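## Task

Set the plastic cup, and nothing else, onto the white saucer; the saucer must end up lying flat on the table and not upside down.

## Robot and tools

Robot: two yam_ultra arms, left_arm and right_arm, each with a two-finger parallel gripper and a wrist camera. Bases in the scene frame: left_arm at (+0.014, +0.245, 0) m, quat_wxyz (+1.000, 0, 0, -0.026); right_arm at (-0.024, -0.309, 0) m, quat_wxyz (+1.000, 0, 0, +0.013). A camera stand sits behind the arms. Cameras: cam_high, cam_low, cam_left_wrist, cam_right_wrist, each 896x504.

Frames: the scene frame has its origin at table height midway between the nominal bases, +z up, +x out over the table, left_arm toward +y (image left/right may differ). Each arm reports its end_effector_position (metres, the point between the finger pads about 1 cm behind the tips) and end_effector_quat_wxyz in its own base frame. These readings can be off by a few centimetres, more at long reach. Gripper axes: fingers point along +z, close along y. Offsets you command are along the axes of that arm's current Hand target (the gripper's own frame).

Row layout (shared by execute_actions and move): one flat list of 14 numbers covering both arms, each in [-1, 1]: dx, dy, dz, rx, ry, rz, opening for left_arm, then the same seven for right_arm. dx..rz are an offset, not a pose, measured from that arm's Hand target at the start of the action or move; 1.0 equals 0.6 m for dx/dy/dz or 180 degrees for the rotation vector rx/ry/rz. Opening is absolute: +1 fully open (0.094 m), -1 closed. An arm you want still gets six zeros plus its current opening (a 0 opening is a real command, half open).

execute_actions(actions, cameras): actions is a list of actions; each action is a table of 1 to 15 rows, one row per 1/30 s step, the last row held to step 15. Every row counts from the action's start pose, not the previous row; each new action starts from the new Hand target, so repeating an offset keeps moving. Images come only with an empty actions list or when cameras names them (["all"] for all). An empty list also shows the scene number and remaining actions. Results list step readings of end_effector_position.

move(target, speed, blend, opening_speed, grip_force, blocking, cameras): target is one 14-number row or up to 15 rows; all rows are offsets from the same starting Hand targets. Straight-line paths; speed in m/s, 0.002 to 2.9 (default 0.25), rotation capped at twice that in rad/s; one value or one per row. blend (m) rounds corners between rows; 0 stops at each. opening_speed (per second on the -1..+1 scale, at least 0.2) closes gently; use it for anything fragile. grip_force sets newtons per pad, 10 to 50, per arm or shared, and persists; lower force closes slowly. blocking=false returns after 0.5 s while motion continues. The paths ignore obstacles and the other arm. Faster moves overshoot and hit harder; aiming far past a contact presses harder. Avoid paths passing near an arm's own base (the elbow can whip round). Result adds a move: line with the ending (done, off_target, moving, held, fault) and limits (paced = pose clipped, held = steps withheld). Done means resting within 10 mm and 2 degrees.

wait(seconds, 0 to 3600): lets time pass with no new command; returns early if a running move ends. stop(): brakes a running move. zoom_image(camera, region=[x0,y0,x1,y1]): enlarges part of that camera's latest image, at most 504x504 pixels. read_manual(section): licence texts only. finished_scene(scene 1 or 2): ends the scene irreversibly; the goal must hold with the robot idle.

Reading results: Hand target is the last commanded pose after clipping; the gripper often rests a few cm short because of friction and weight, which is not a contact sign. Re-send the missing distance as an offset. Orientation commands are clipped to 40 degrees from the measured one per step. grip_measured is the measured opening on the command scale (reads up to ~2.5 mm wide when empty; narrower than the object under full squeeze). grip_effort_nm is gripper motor effort, negative closing; it is not pad force. Joint velocities may read within noise. Joint torques include gravity and friction; joints 1 to 3 wrap at ±28 N m. MOTOR HOT appears at 75 °C; at 90 °C the arm folds and idles for the rest of the scene, so avoid long stretched holds or pushing into unreachable poses. A FAULT line reports stops.

Avoid: dropping or releasing moving objects, letting anything leave the table, letting crockery fall more than a few cm, striking fixed or heavy things, hard pushes, any contact or squeeze between the two arms (can end the scene), and pressure on the wrist-camera cables. Loose objects may be nudged by outside disturbances. Time counts, including thinking, so act efficiently and move smoothly.

Each tool is called after "Emit:" by a JSON object that holds its "fn" and its "kwargs".

## Session

Emit:
{"fn": "execute_actions", "kwargs": {"actions": []}}

Scene clock: 0.00 s.
left_arm: end_effector_position=(+0.3938, +0.0029, +0.1388) grip_measured=+1.000 grip_effort_nm=n/a end_effector_quat_wxyz=(+0.673, +0.007, +0.738, +0.054) | right_arm: end_effector_position=(+0.3835, +0.0071, +0.1492) grip_measured=+1.000 grip_effort_nm=n/a end_effector_quat_wxyz=(+0.684, +0.089, +0.723, -0.050)
Joint positions: left_arm=[-0.051 1.586 0.274 1.222 -0.122 0.078 0.094] | right_arm=[0.195 1.547 0.264 1.218 0.39 0.074 0.094]
Joint velocities: within noise
Joint torques (N m): no reading
Heat: left arm: 32 °C; right arm: 31 °C.
Hand target: left_arm +0.3945, +0.0030, +0.1402; +0.673, +0.006, +0.737, +0.054 | right_arm +0.3837, +0.0073, +0.1477; +0.681, +0.087, +0.725, -0.051
Tool commands: left_gripper/opening=+1.0 right_gripper/opening=+1.0

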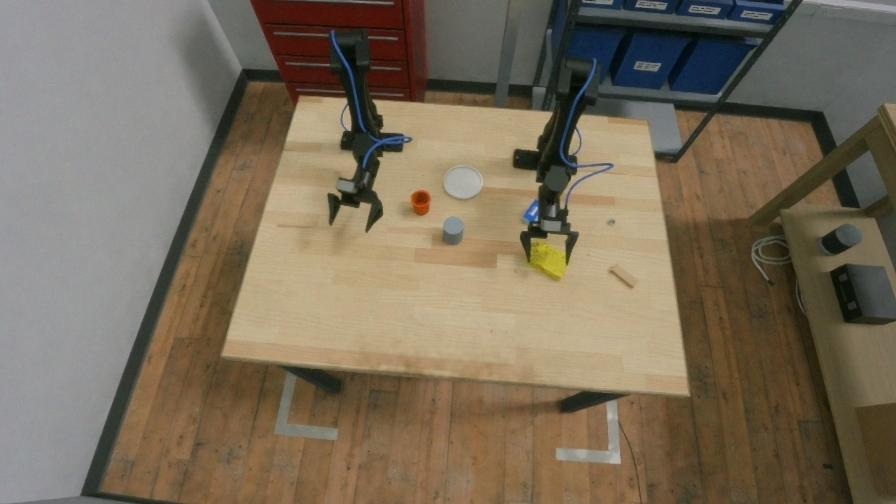

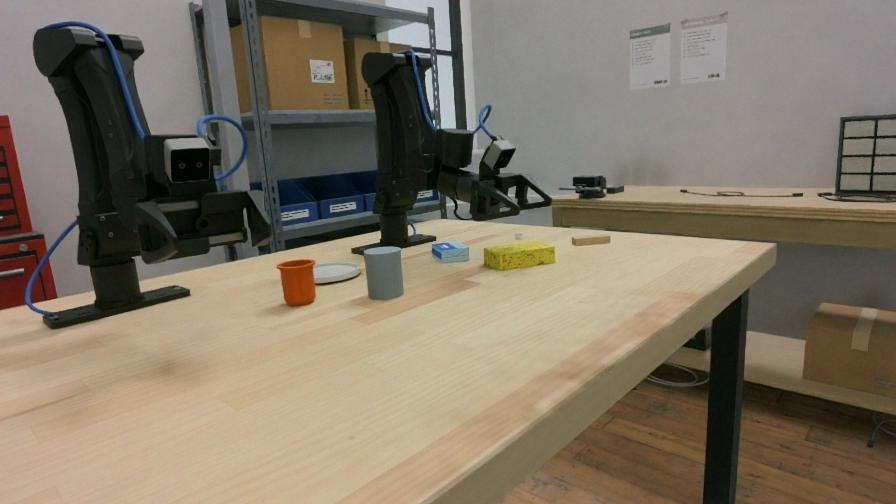

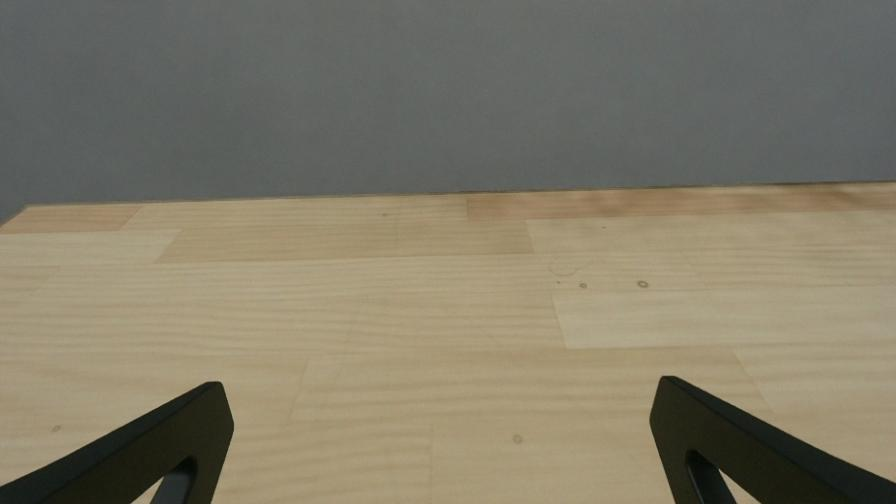

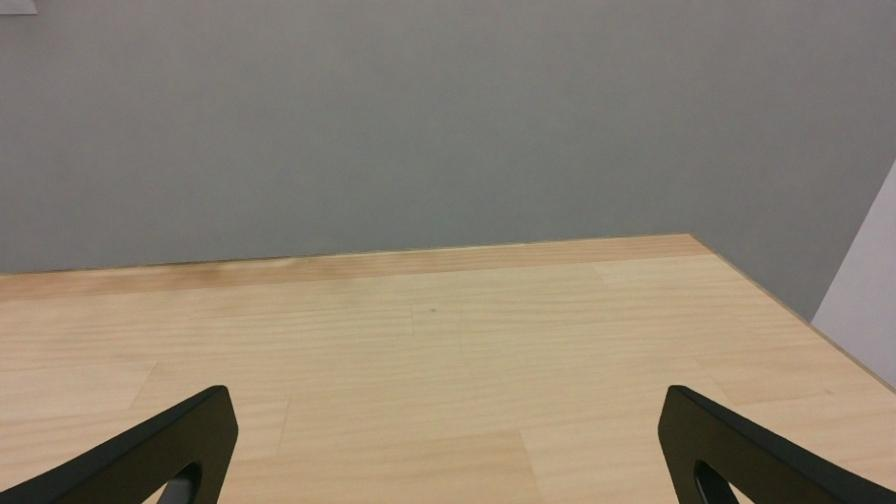

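Emit:
{"fn": "zoom_image", "kwargs": {"camera": "cam_low", "region": [240, 210, 480, 330]}}

Emit:
{"fn": "zoom_image", "kwargs": {"camera": "cam_high", "region": [330, 110, 630, 290]}}

Scaled by 2.100 from the camera's image (finer frame: 1280x720).

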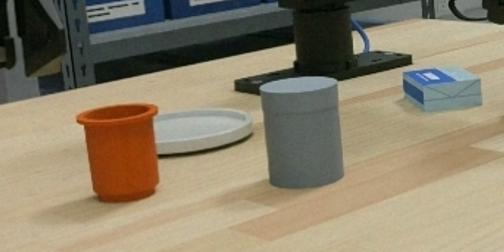

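Scaled by 1.680 from the camera's image (finer frame: 1280x720).

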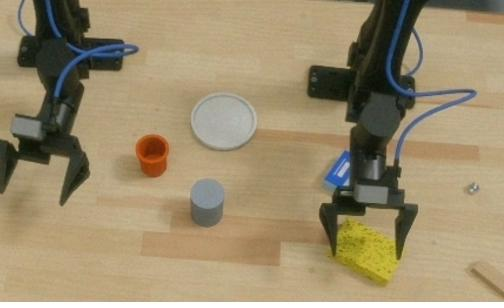

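Emit:
{"fn": "move", "kwargs": {"target": [0,0,0,0,0,0,1,-0.058,0.231,-0.279,-0.181,0.456,-0.216,1], "cameras": ["cam_right_wrist","cam_high","cam_low"], "speed": 0.4}}

Scene clock: 28.47 s.
left_arm: end_effector_position=(+0.3938, +0.0029, +0.1388) grip_measured=+1.000 grip_effort_nm=-0.03 end_effector_quat_wxyz=(+0.673, +0.007, +0.738, +0.054) | right_arm: end_effector_position=(+0.2476, +0.1694, +0.1997) grip_measured=+1.000 grip_effort_nm=-0.03 end_effector_quat_wxyz=(+0.029, -0.292, +0.956, +0.005)
Joint positions: left_arm=[-0.051 1.586 0.274 1.222 -0.122 0.078 0.094] | right_arm=[0.601 1.658 1.691 -1.547 0.007 0.008 0.094]
Joint torques (N m): left_arm=[-0.01 -4.26 5.15 2.37 0 -0.02] | right_arm=[0.35 -5.49 10.02 0.22 -0.08 -0.13]
Heat: left arm: 34 °C; right arm: 33 °C.
Hand target: left_arm +0.3945, +0.0030, +0.1402; +0.673, +0.006, +0.737, +0.054 | right_arm +0.2490, +0.1732, +0.2001; +0.000, -0.299, +0.954, +0.000
Off the commanded pose: left_arm 0.002 m, 0 deg | right_arm 0.004 m, 3 deg.
joint sent to its limit (right arm) — joint 4 (wrist pitch), lower limit. The joint targets are off in orientation, not in position.
move: off_target (right_arm)
Images, in order (width x height): cam_high 896x504, cam_low 896x504, cam_right_wrist 896x504.

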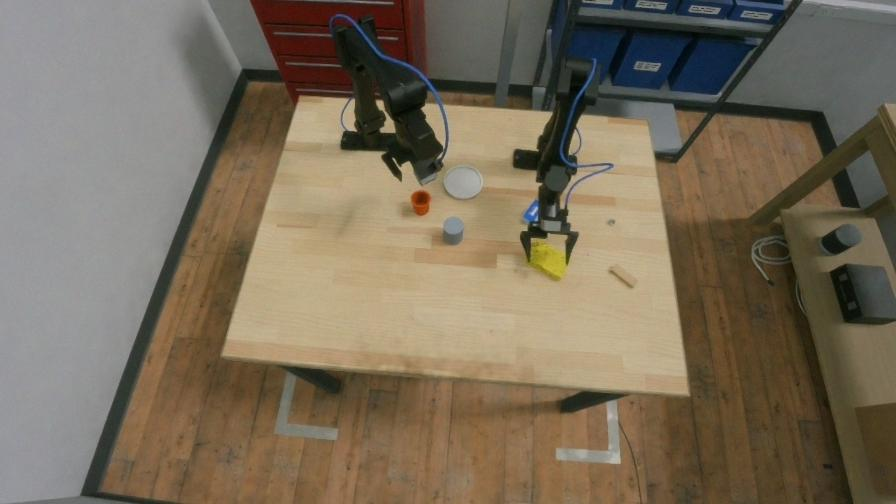

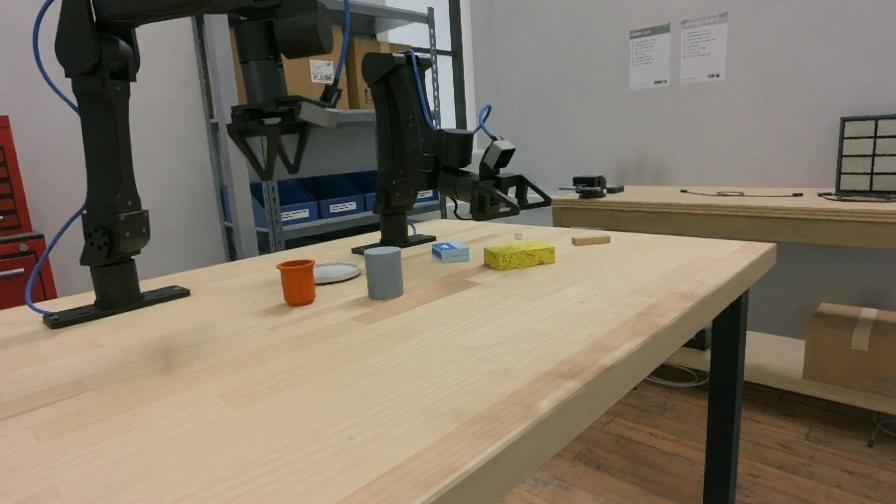

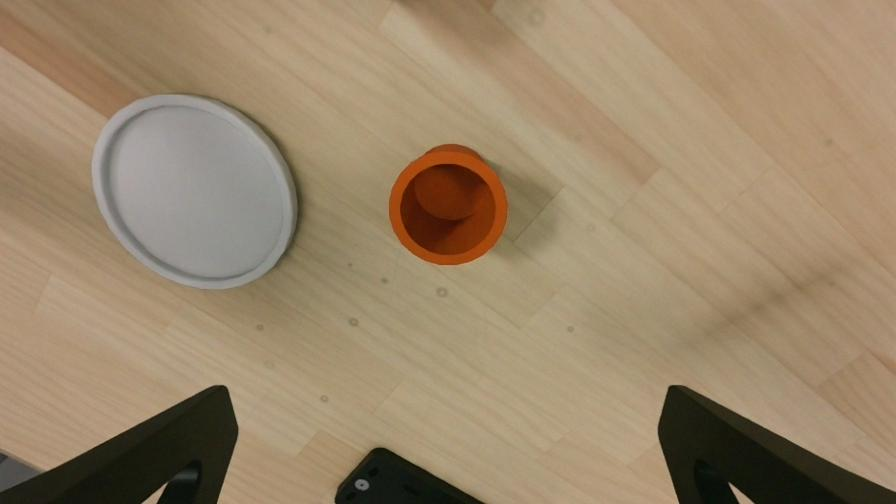

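Emit:
{"fn": "move", "kwargs": {"target": [[0,0,0,0,0,0,1,-0.017,0,0.15,0,-0.028,0,1],[0,0,0,0,0,0,1,-0.017,0,0.258,0,-0.028,0,1]], "cameras": ["cam_right_wrist","cam_low"], "speed": 0.15, "blend": 0.01}}

Scene clock: 43.00 s.
left_arm: end_effector_position=(+0.3938, +0.0029, +0.1388) grip_measured=+1.000 grip_effort_nm=-0.03 end_effector_quat_wxyz=(+0.673, +0.007, +0.738, +0.054) | right_arm: end_effector_position=(+0.2612, +0.1786, +0.0576) grip_measured=+1.000 grip_effort_nm=-0.03 end_effector_quat_wxyz=(+0.055, -0.291, +0.955, +0.014)
Joint positions: left_arm=[-0.051 1.586 0.274 1.222 -0.122 0.078 0.094] | right_arm=[0.601 1.674 1.133 -0.916 0.007 0.008 0.094]
Joint torques (N m): left_arm=[-0.03 -4.37 5.19 2.37 0.02 0.02] | right_arm=[0.29 -5.83 5.87 0.65 -0.08 -0.13]
Heat: left arm: 34 °C; right arm: 34 °C.
Hand target: left_arm +0.3945, +0.0030, +0.1402; +0.673, +0.006, +0.737, +0.054 | right_arm +0.2574, +0.1789, +0.0454; +0.042, -0.299, +0.953, +0.013
Off the commanded pose: left_arm 0.002 m, 0 deg | right_arm 0.013 m, 2 deg.
move: off_target (right_arm)
Images, in order (width x height): cam_low 896x504, cam_right_wrist 896x504.

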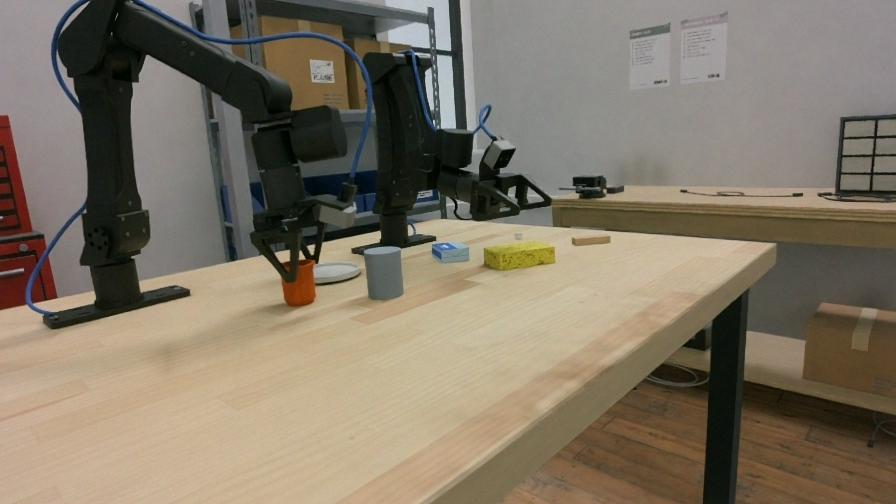

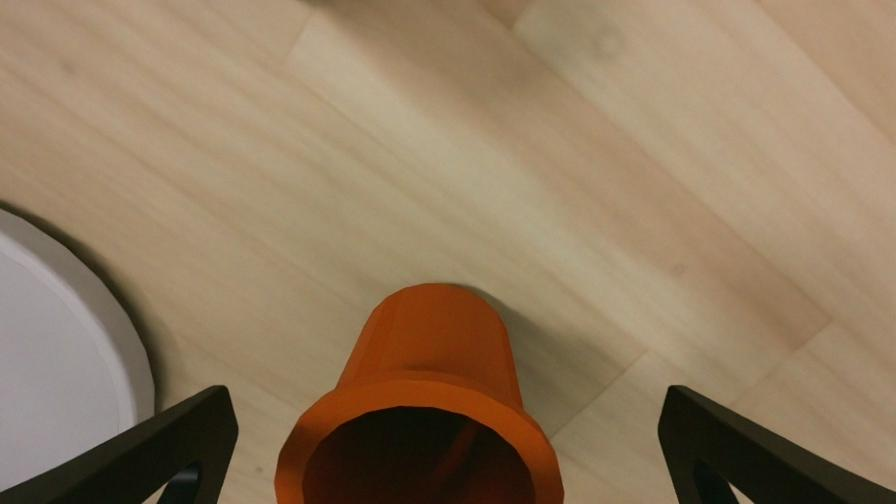

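Emit:
{"fn": "move", "kwargs": {"target": [[0,0,0,0,0,0,1,0.013,0.012,0.033,0,0,0,1],[0,0,0,0,0,0,1,0.013,0.012,0.033,0,0,0,-0.25],[0,0,0,0,0,0,1,0.013,0.012,-0.09,0,0,0,-0.25]], "grip_force": 25, "cameras": ["cam_right_wrist","cam_low"], "speed": 0.12}}

Scene clock: 54.60 s.
left_arm: end_effector_position=(+0.3938, +0.0029, +0.1388) grip_measured=+1.000 grip_effort_nm=-0.04 end_effector_quat_wxyz=(+0.673, +0.007, +0.738, +0.054) | right_arm: end_effector_position=(+0.2401, +0.1730, +0.0851) grip_measured=+0.089 grip_effort_nm=-0.59 end_effector_quat_wxyz=(+0.026, -0.302, +0.953, +0.005)
Joint positions: left_arm=[-0.051 1.586 0.274 1.222 -0.122 0.078 0.094] | right_arm=[0.625 1.629 1.202 -1.092 0.007 0.011 0.051]
Joint torques (N m): left_arm=[0.08 -4.46 5.03 2.35 0.01 -0.03] | right_arm=[0.35 -9.28 9.99 0.24 -0.06 0.06]
Heat: left arm: 35 °C; right arm: 34 °C.
Hand target: left_arm +0.3945, +0.0030, +0.1402; +0.673, +0.006, +0.737, +0.054 | right_arm +0.2429, +0.1777, +0.0983; +0.042, -0.299, +0.953, +0.013
Off the commanded pose: left_arm 0.002 m, 0 deg | right_arm 0.014 m, 2 deg.
grip_force (N): 25, 25
move: off_target (right_arm); target 2's new opening was sent with right_arm's hand 0.012 m and 1 deg from that target
Images, in order (width x height): cam_low 896x504, cam_right_wrist 896x504.

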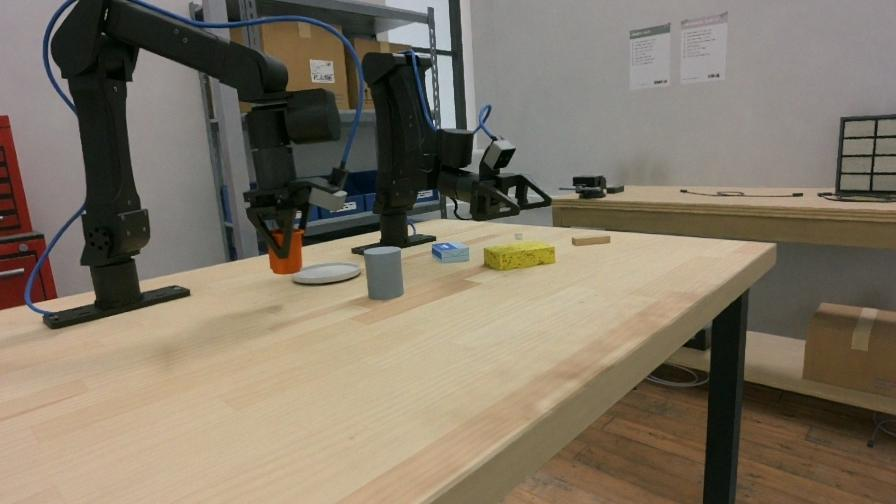

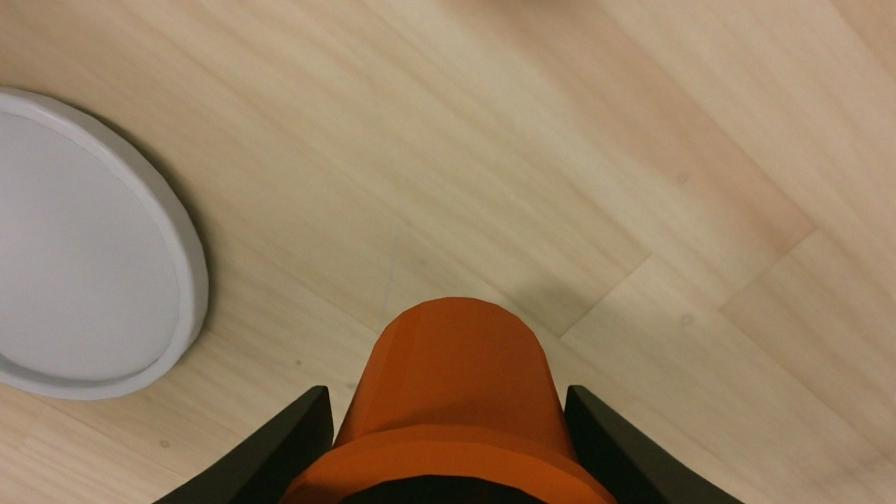

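Emit:
{"fn": "move", "kwargs": {"target": [[0,0,0,0,0,0,1,-0.022,0.235,0.002,-0.0117,0,-0.1345,-0.25],[0,0,0,0,0,0,1,-0.018,0.235,0.043,-0.0117,0,-0.1345,-0.25]], "cameras": ["cam_right_wrist","cam_high","cam_low"], "speed": 0.15, "blend": 0.01}}

Scene clock: 66.97 s.
left_arm: end_effector_position=(+0.3938, +0.0029, +0.1388) grip_measured=+1.000 grip_effort_nm=-0.04 end_effector_quat_wxyz=(+0.673, +0.007, +0.738, +0.054) | right_arm: end_effector_position=(+0.1753, +0.3023, +0.0884) grip_measured=+0.089 grip_effort_nm=-0.59 end_effector_quat_wxyz=(+0.053, -0.488, +0.871, +0.028)
Joint positions: left_arm=[-0.051 1.586 0.274 1.222 -0.122 0.078 0.094] | right_arm=[1.045 1.765 1.363 -1.05 0.005 0.022 0.051]
Joint torques (N m): left_arm=[0.03 -4.33 5.18 2.41 0 -0.03] | right_arm=[0.1 -6.76 5.98 0.66 -0.05 -0.1]
Heat: left arm: 36 °C; right arm: 34 °C.
Hand target: left_arm +0.3945, +0.0030, +0.1402; +0.673, +0.006, +0.737, +0.054 | right_arm +0.1733, +0.3010, +0.0737; +0.038, -0.493, +0.869, +0.021
Off the commanded pose: left_arm 0.002 m, 0 deg | right_arm 0.015 m, 2 deg.
grip_force (N): 25, 25
move: off_target (right_arm)
Images, in order (width x height): cam_high 896x504, cam_low 896x504, cam_right_wrist 896x504.

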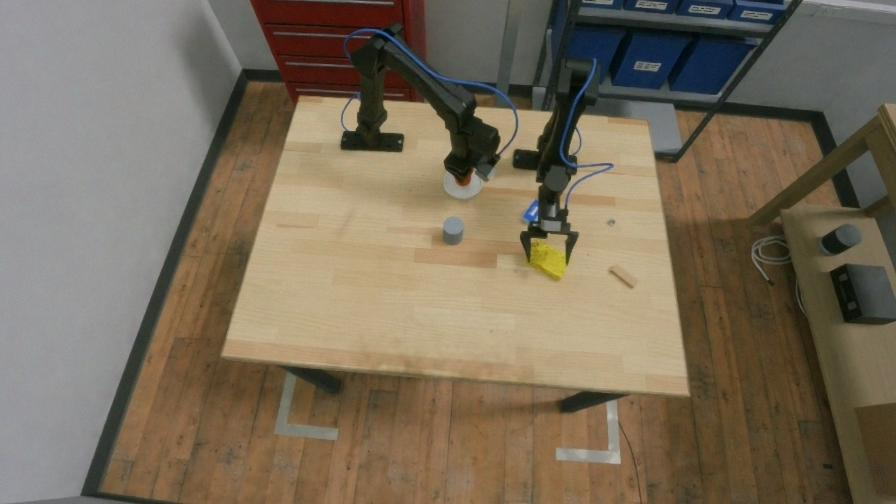

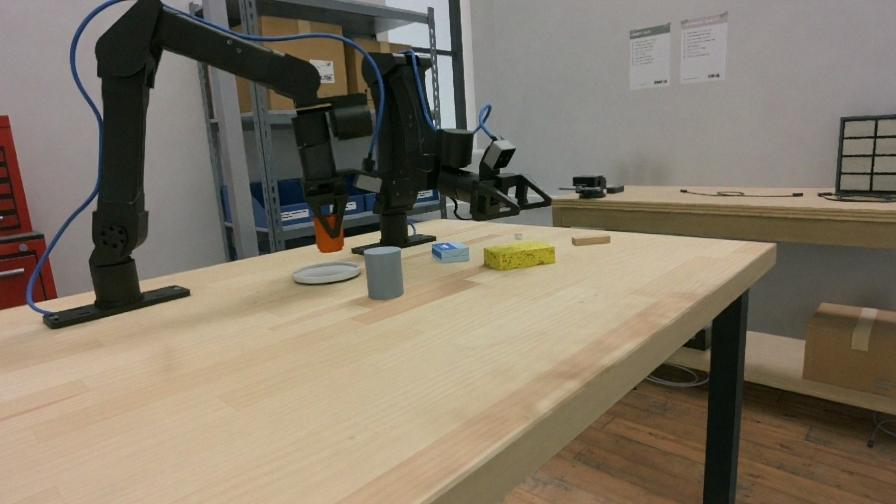

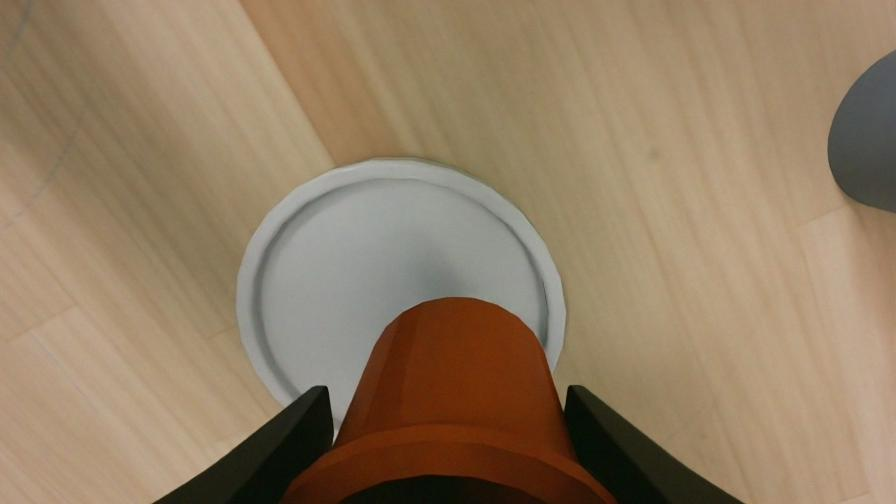

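Emit:
{"fn": "move", "kwargs": {"target": [[0,0,0,0,0,0,1,0.0175,0.028,0.01,0,0,0,-0.25],[0,0,0,0,0,0,1,0.0225,0.028,0.065,0,0,0,-0.25]], "cameras": ["cam_right_wrist","cam_low"], "speed": 0.08, "blend": 0.005}}

Emit:
{"fn": "zoom_image", "kwargs": {"camera": "cam_low", "region": [270, 180, 410, 300]}}

Scene clock: 73.80 s.
left_arm: end_effector_position=(+0.3938, +0.0029, +0.1388) grip_measured=+1.000 grip_effort_nm=-0.03 end_effector_quat_wxyz=(+0.673, +0.007, +0.738, +0.054) | right_arm: end_effector_position=(+0.1556, +0.3039, +0.0476) grip_measured=+0.089 grip_effort_nm=-0.59 end_effector_quat_wxyz=(+0.050, -0.496, +0.866, +0.029)
Joint positions: left_arm=[-0.051 1.586 0.274 1.222 -0.122 0.078 0.094] | right_arm=[1.098 1.775 1.209 -0.889 0.005 0.057 0.051]
Joint torques (N m): left_arm=[0.02 -4.4 5.22 2.37 0.03 -0.02] | right_arm=[0.16 -6.68 5.89 0.69 0 0.05]
Heat: left arm: 36 °C; right arm: 34 °C.
Hand target: left_arm +0.3945, +0.0030, +0.1402; +0.673, +0.006, +0.737, +0.054 | right_arm +0.1537, +0.3010, +0.0336; +0.038, -0.493, +0.869, +0.021
Off the commanded pose: left_arm 0.002 m, 0 deg | right_arm 0.014 m, 2 deg.
grip_force (N): 25, 25
move: off_target (right_arm)
Images, in order (width x height): cam_low 896x504, cam_right_wrist 896x504.

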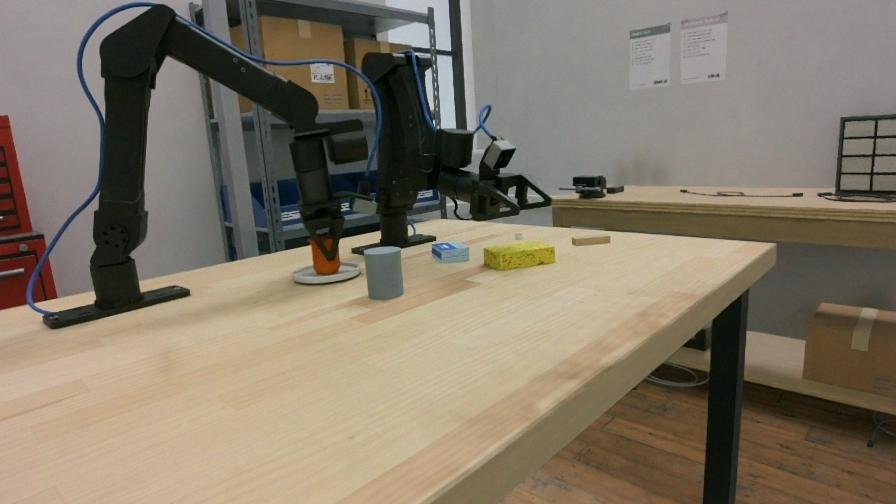

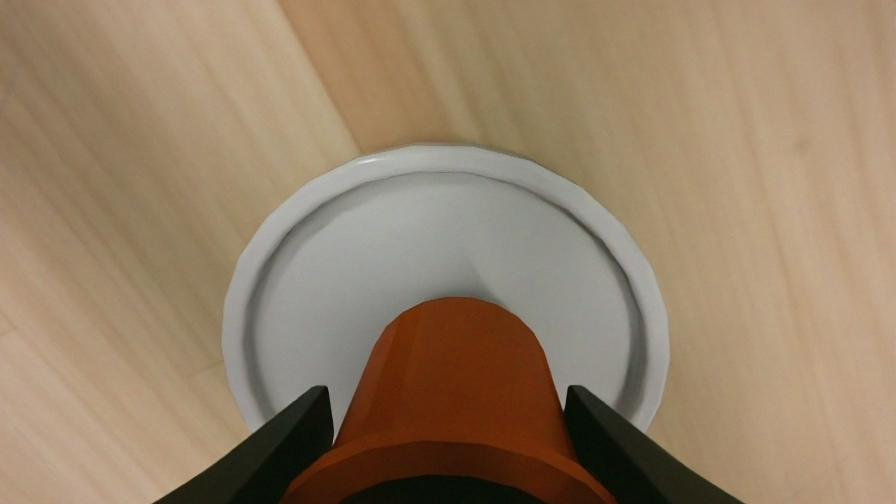

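Scaled by 3.600 from the camera's image (finer frame: 1280x720).

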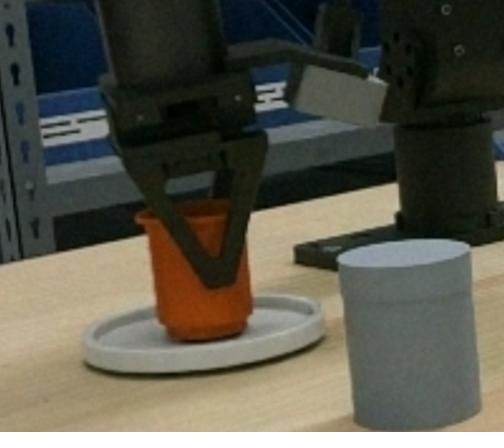

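Emit:
{"fn": "move", "kwargs": {"target": [[0,0,0,0,0,0,1,0.001,0,0.011,0,0,0,-0.25],[0,0,0,0,0,0,1,0.001,0,0.011,0,0,0,0.7],[0,0,0,0,0,0,1,0,0,-0.2,0,0,0,0.7]], "opening_speed": 0.8, "cameras": ["cam_right_wrist","cam_low"], "speed": [0.04,0.04,0.15]}}

Emit:
{"fn": "zoom_image", "kwargs": {"camera": "cam_low", "region": [270, 180, 410, 300]}}

Scene clock: 81.90 s.
left_arm: end_effector_position=(+0.3938, +0.0029, +0.1388) grip_measured=+1.000 grip_effort_nm=-0.03 end_effector_quat_wxyz=(+0.673, +0.007, +0.738, +0.054) | right_arm: end_effector_position=(+0.1481, +0.2892, +0.1390) grip_measured=+0.698 grip_effort_nm=0.09 end_effector_quat_wxyz=(+0.024, -0.496, +0.868, +0.012)
Joint positions: left_arm=[-0.051 1.586 0.274 1.222 -0.122 0.078 0.094] | right_arm=[1.098 1.722 1.521 -1.317 0.006 0.059 0.08]
Joint torques (N m): left_arm=[0.08 -4.49 5.23 2.39 -0.04 -0.03] | right_arm=[0.35 -10.28 10.29 0.21 -0.01 0.05]
Heat: left arm: 37 °C; right arm: 34 °C.
Hand target: left_arm +0.3945, +0.0030, +0.1402; +0.673, +0.006, +0.737, +0.054 | right_arm +0.1482, +0.2920, +0.1531; +0.038, -0.493, +0.869, +0.021
Off the commanded pose: left_arm 0.002 m, 0 deg | right_arm 0.014 m, 2 deg.
grip_force (N): 25, 25
move: off_target (right_arm); target 2's new opening was sent with right_arm's hand 0.017 m and 2 deg from that target
Images, in order (width x height): cam_low 896x504, cam_right_wrist 896x504.

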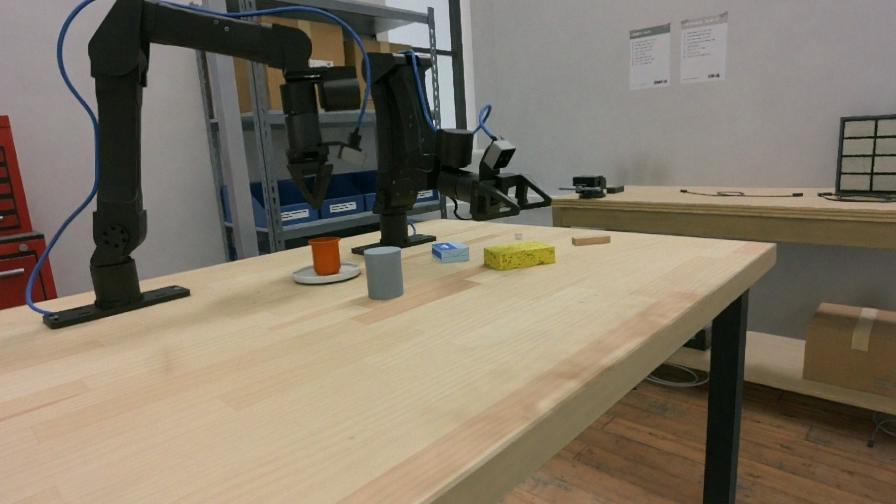

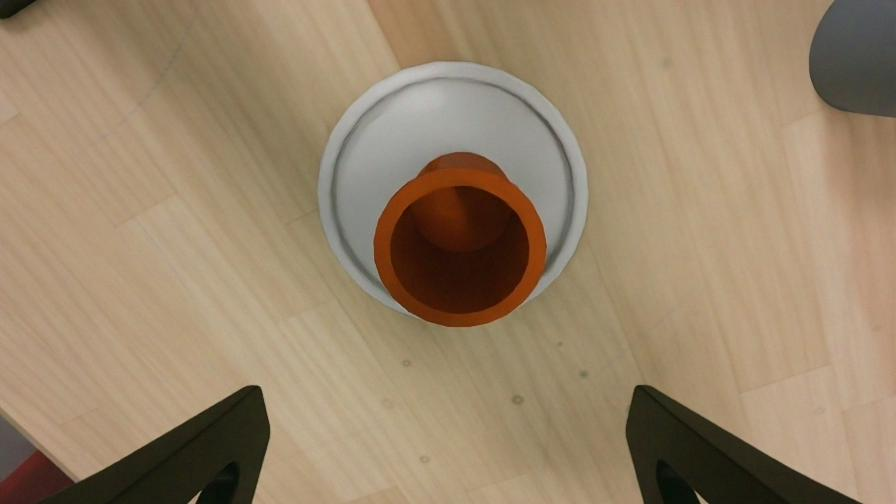

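Scaled by 3.600 from the camera's image (finer frame: 1280x720).

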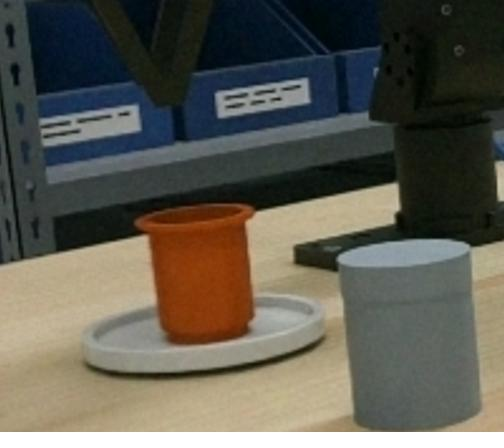

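Placed, upright.

Emit:
{"fn": "finished_scene", "kwargs": {"scene": 1}}

The scene is finished: the task was done.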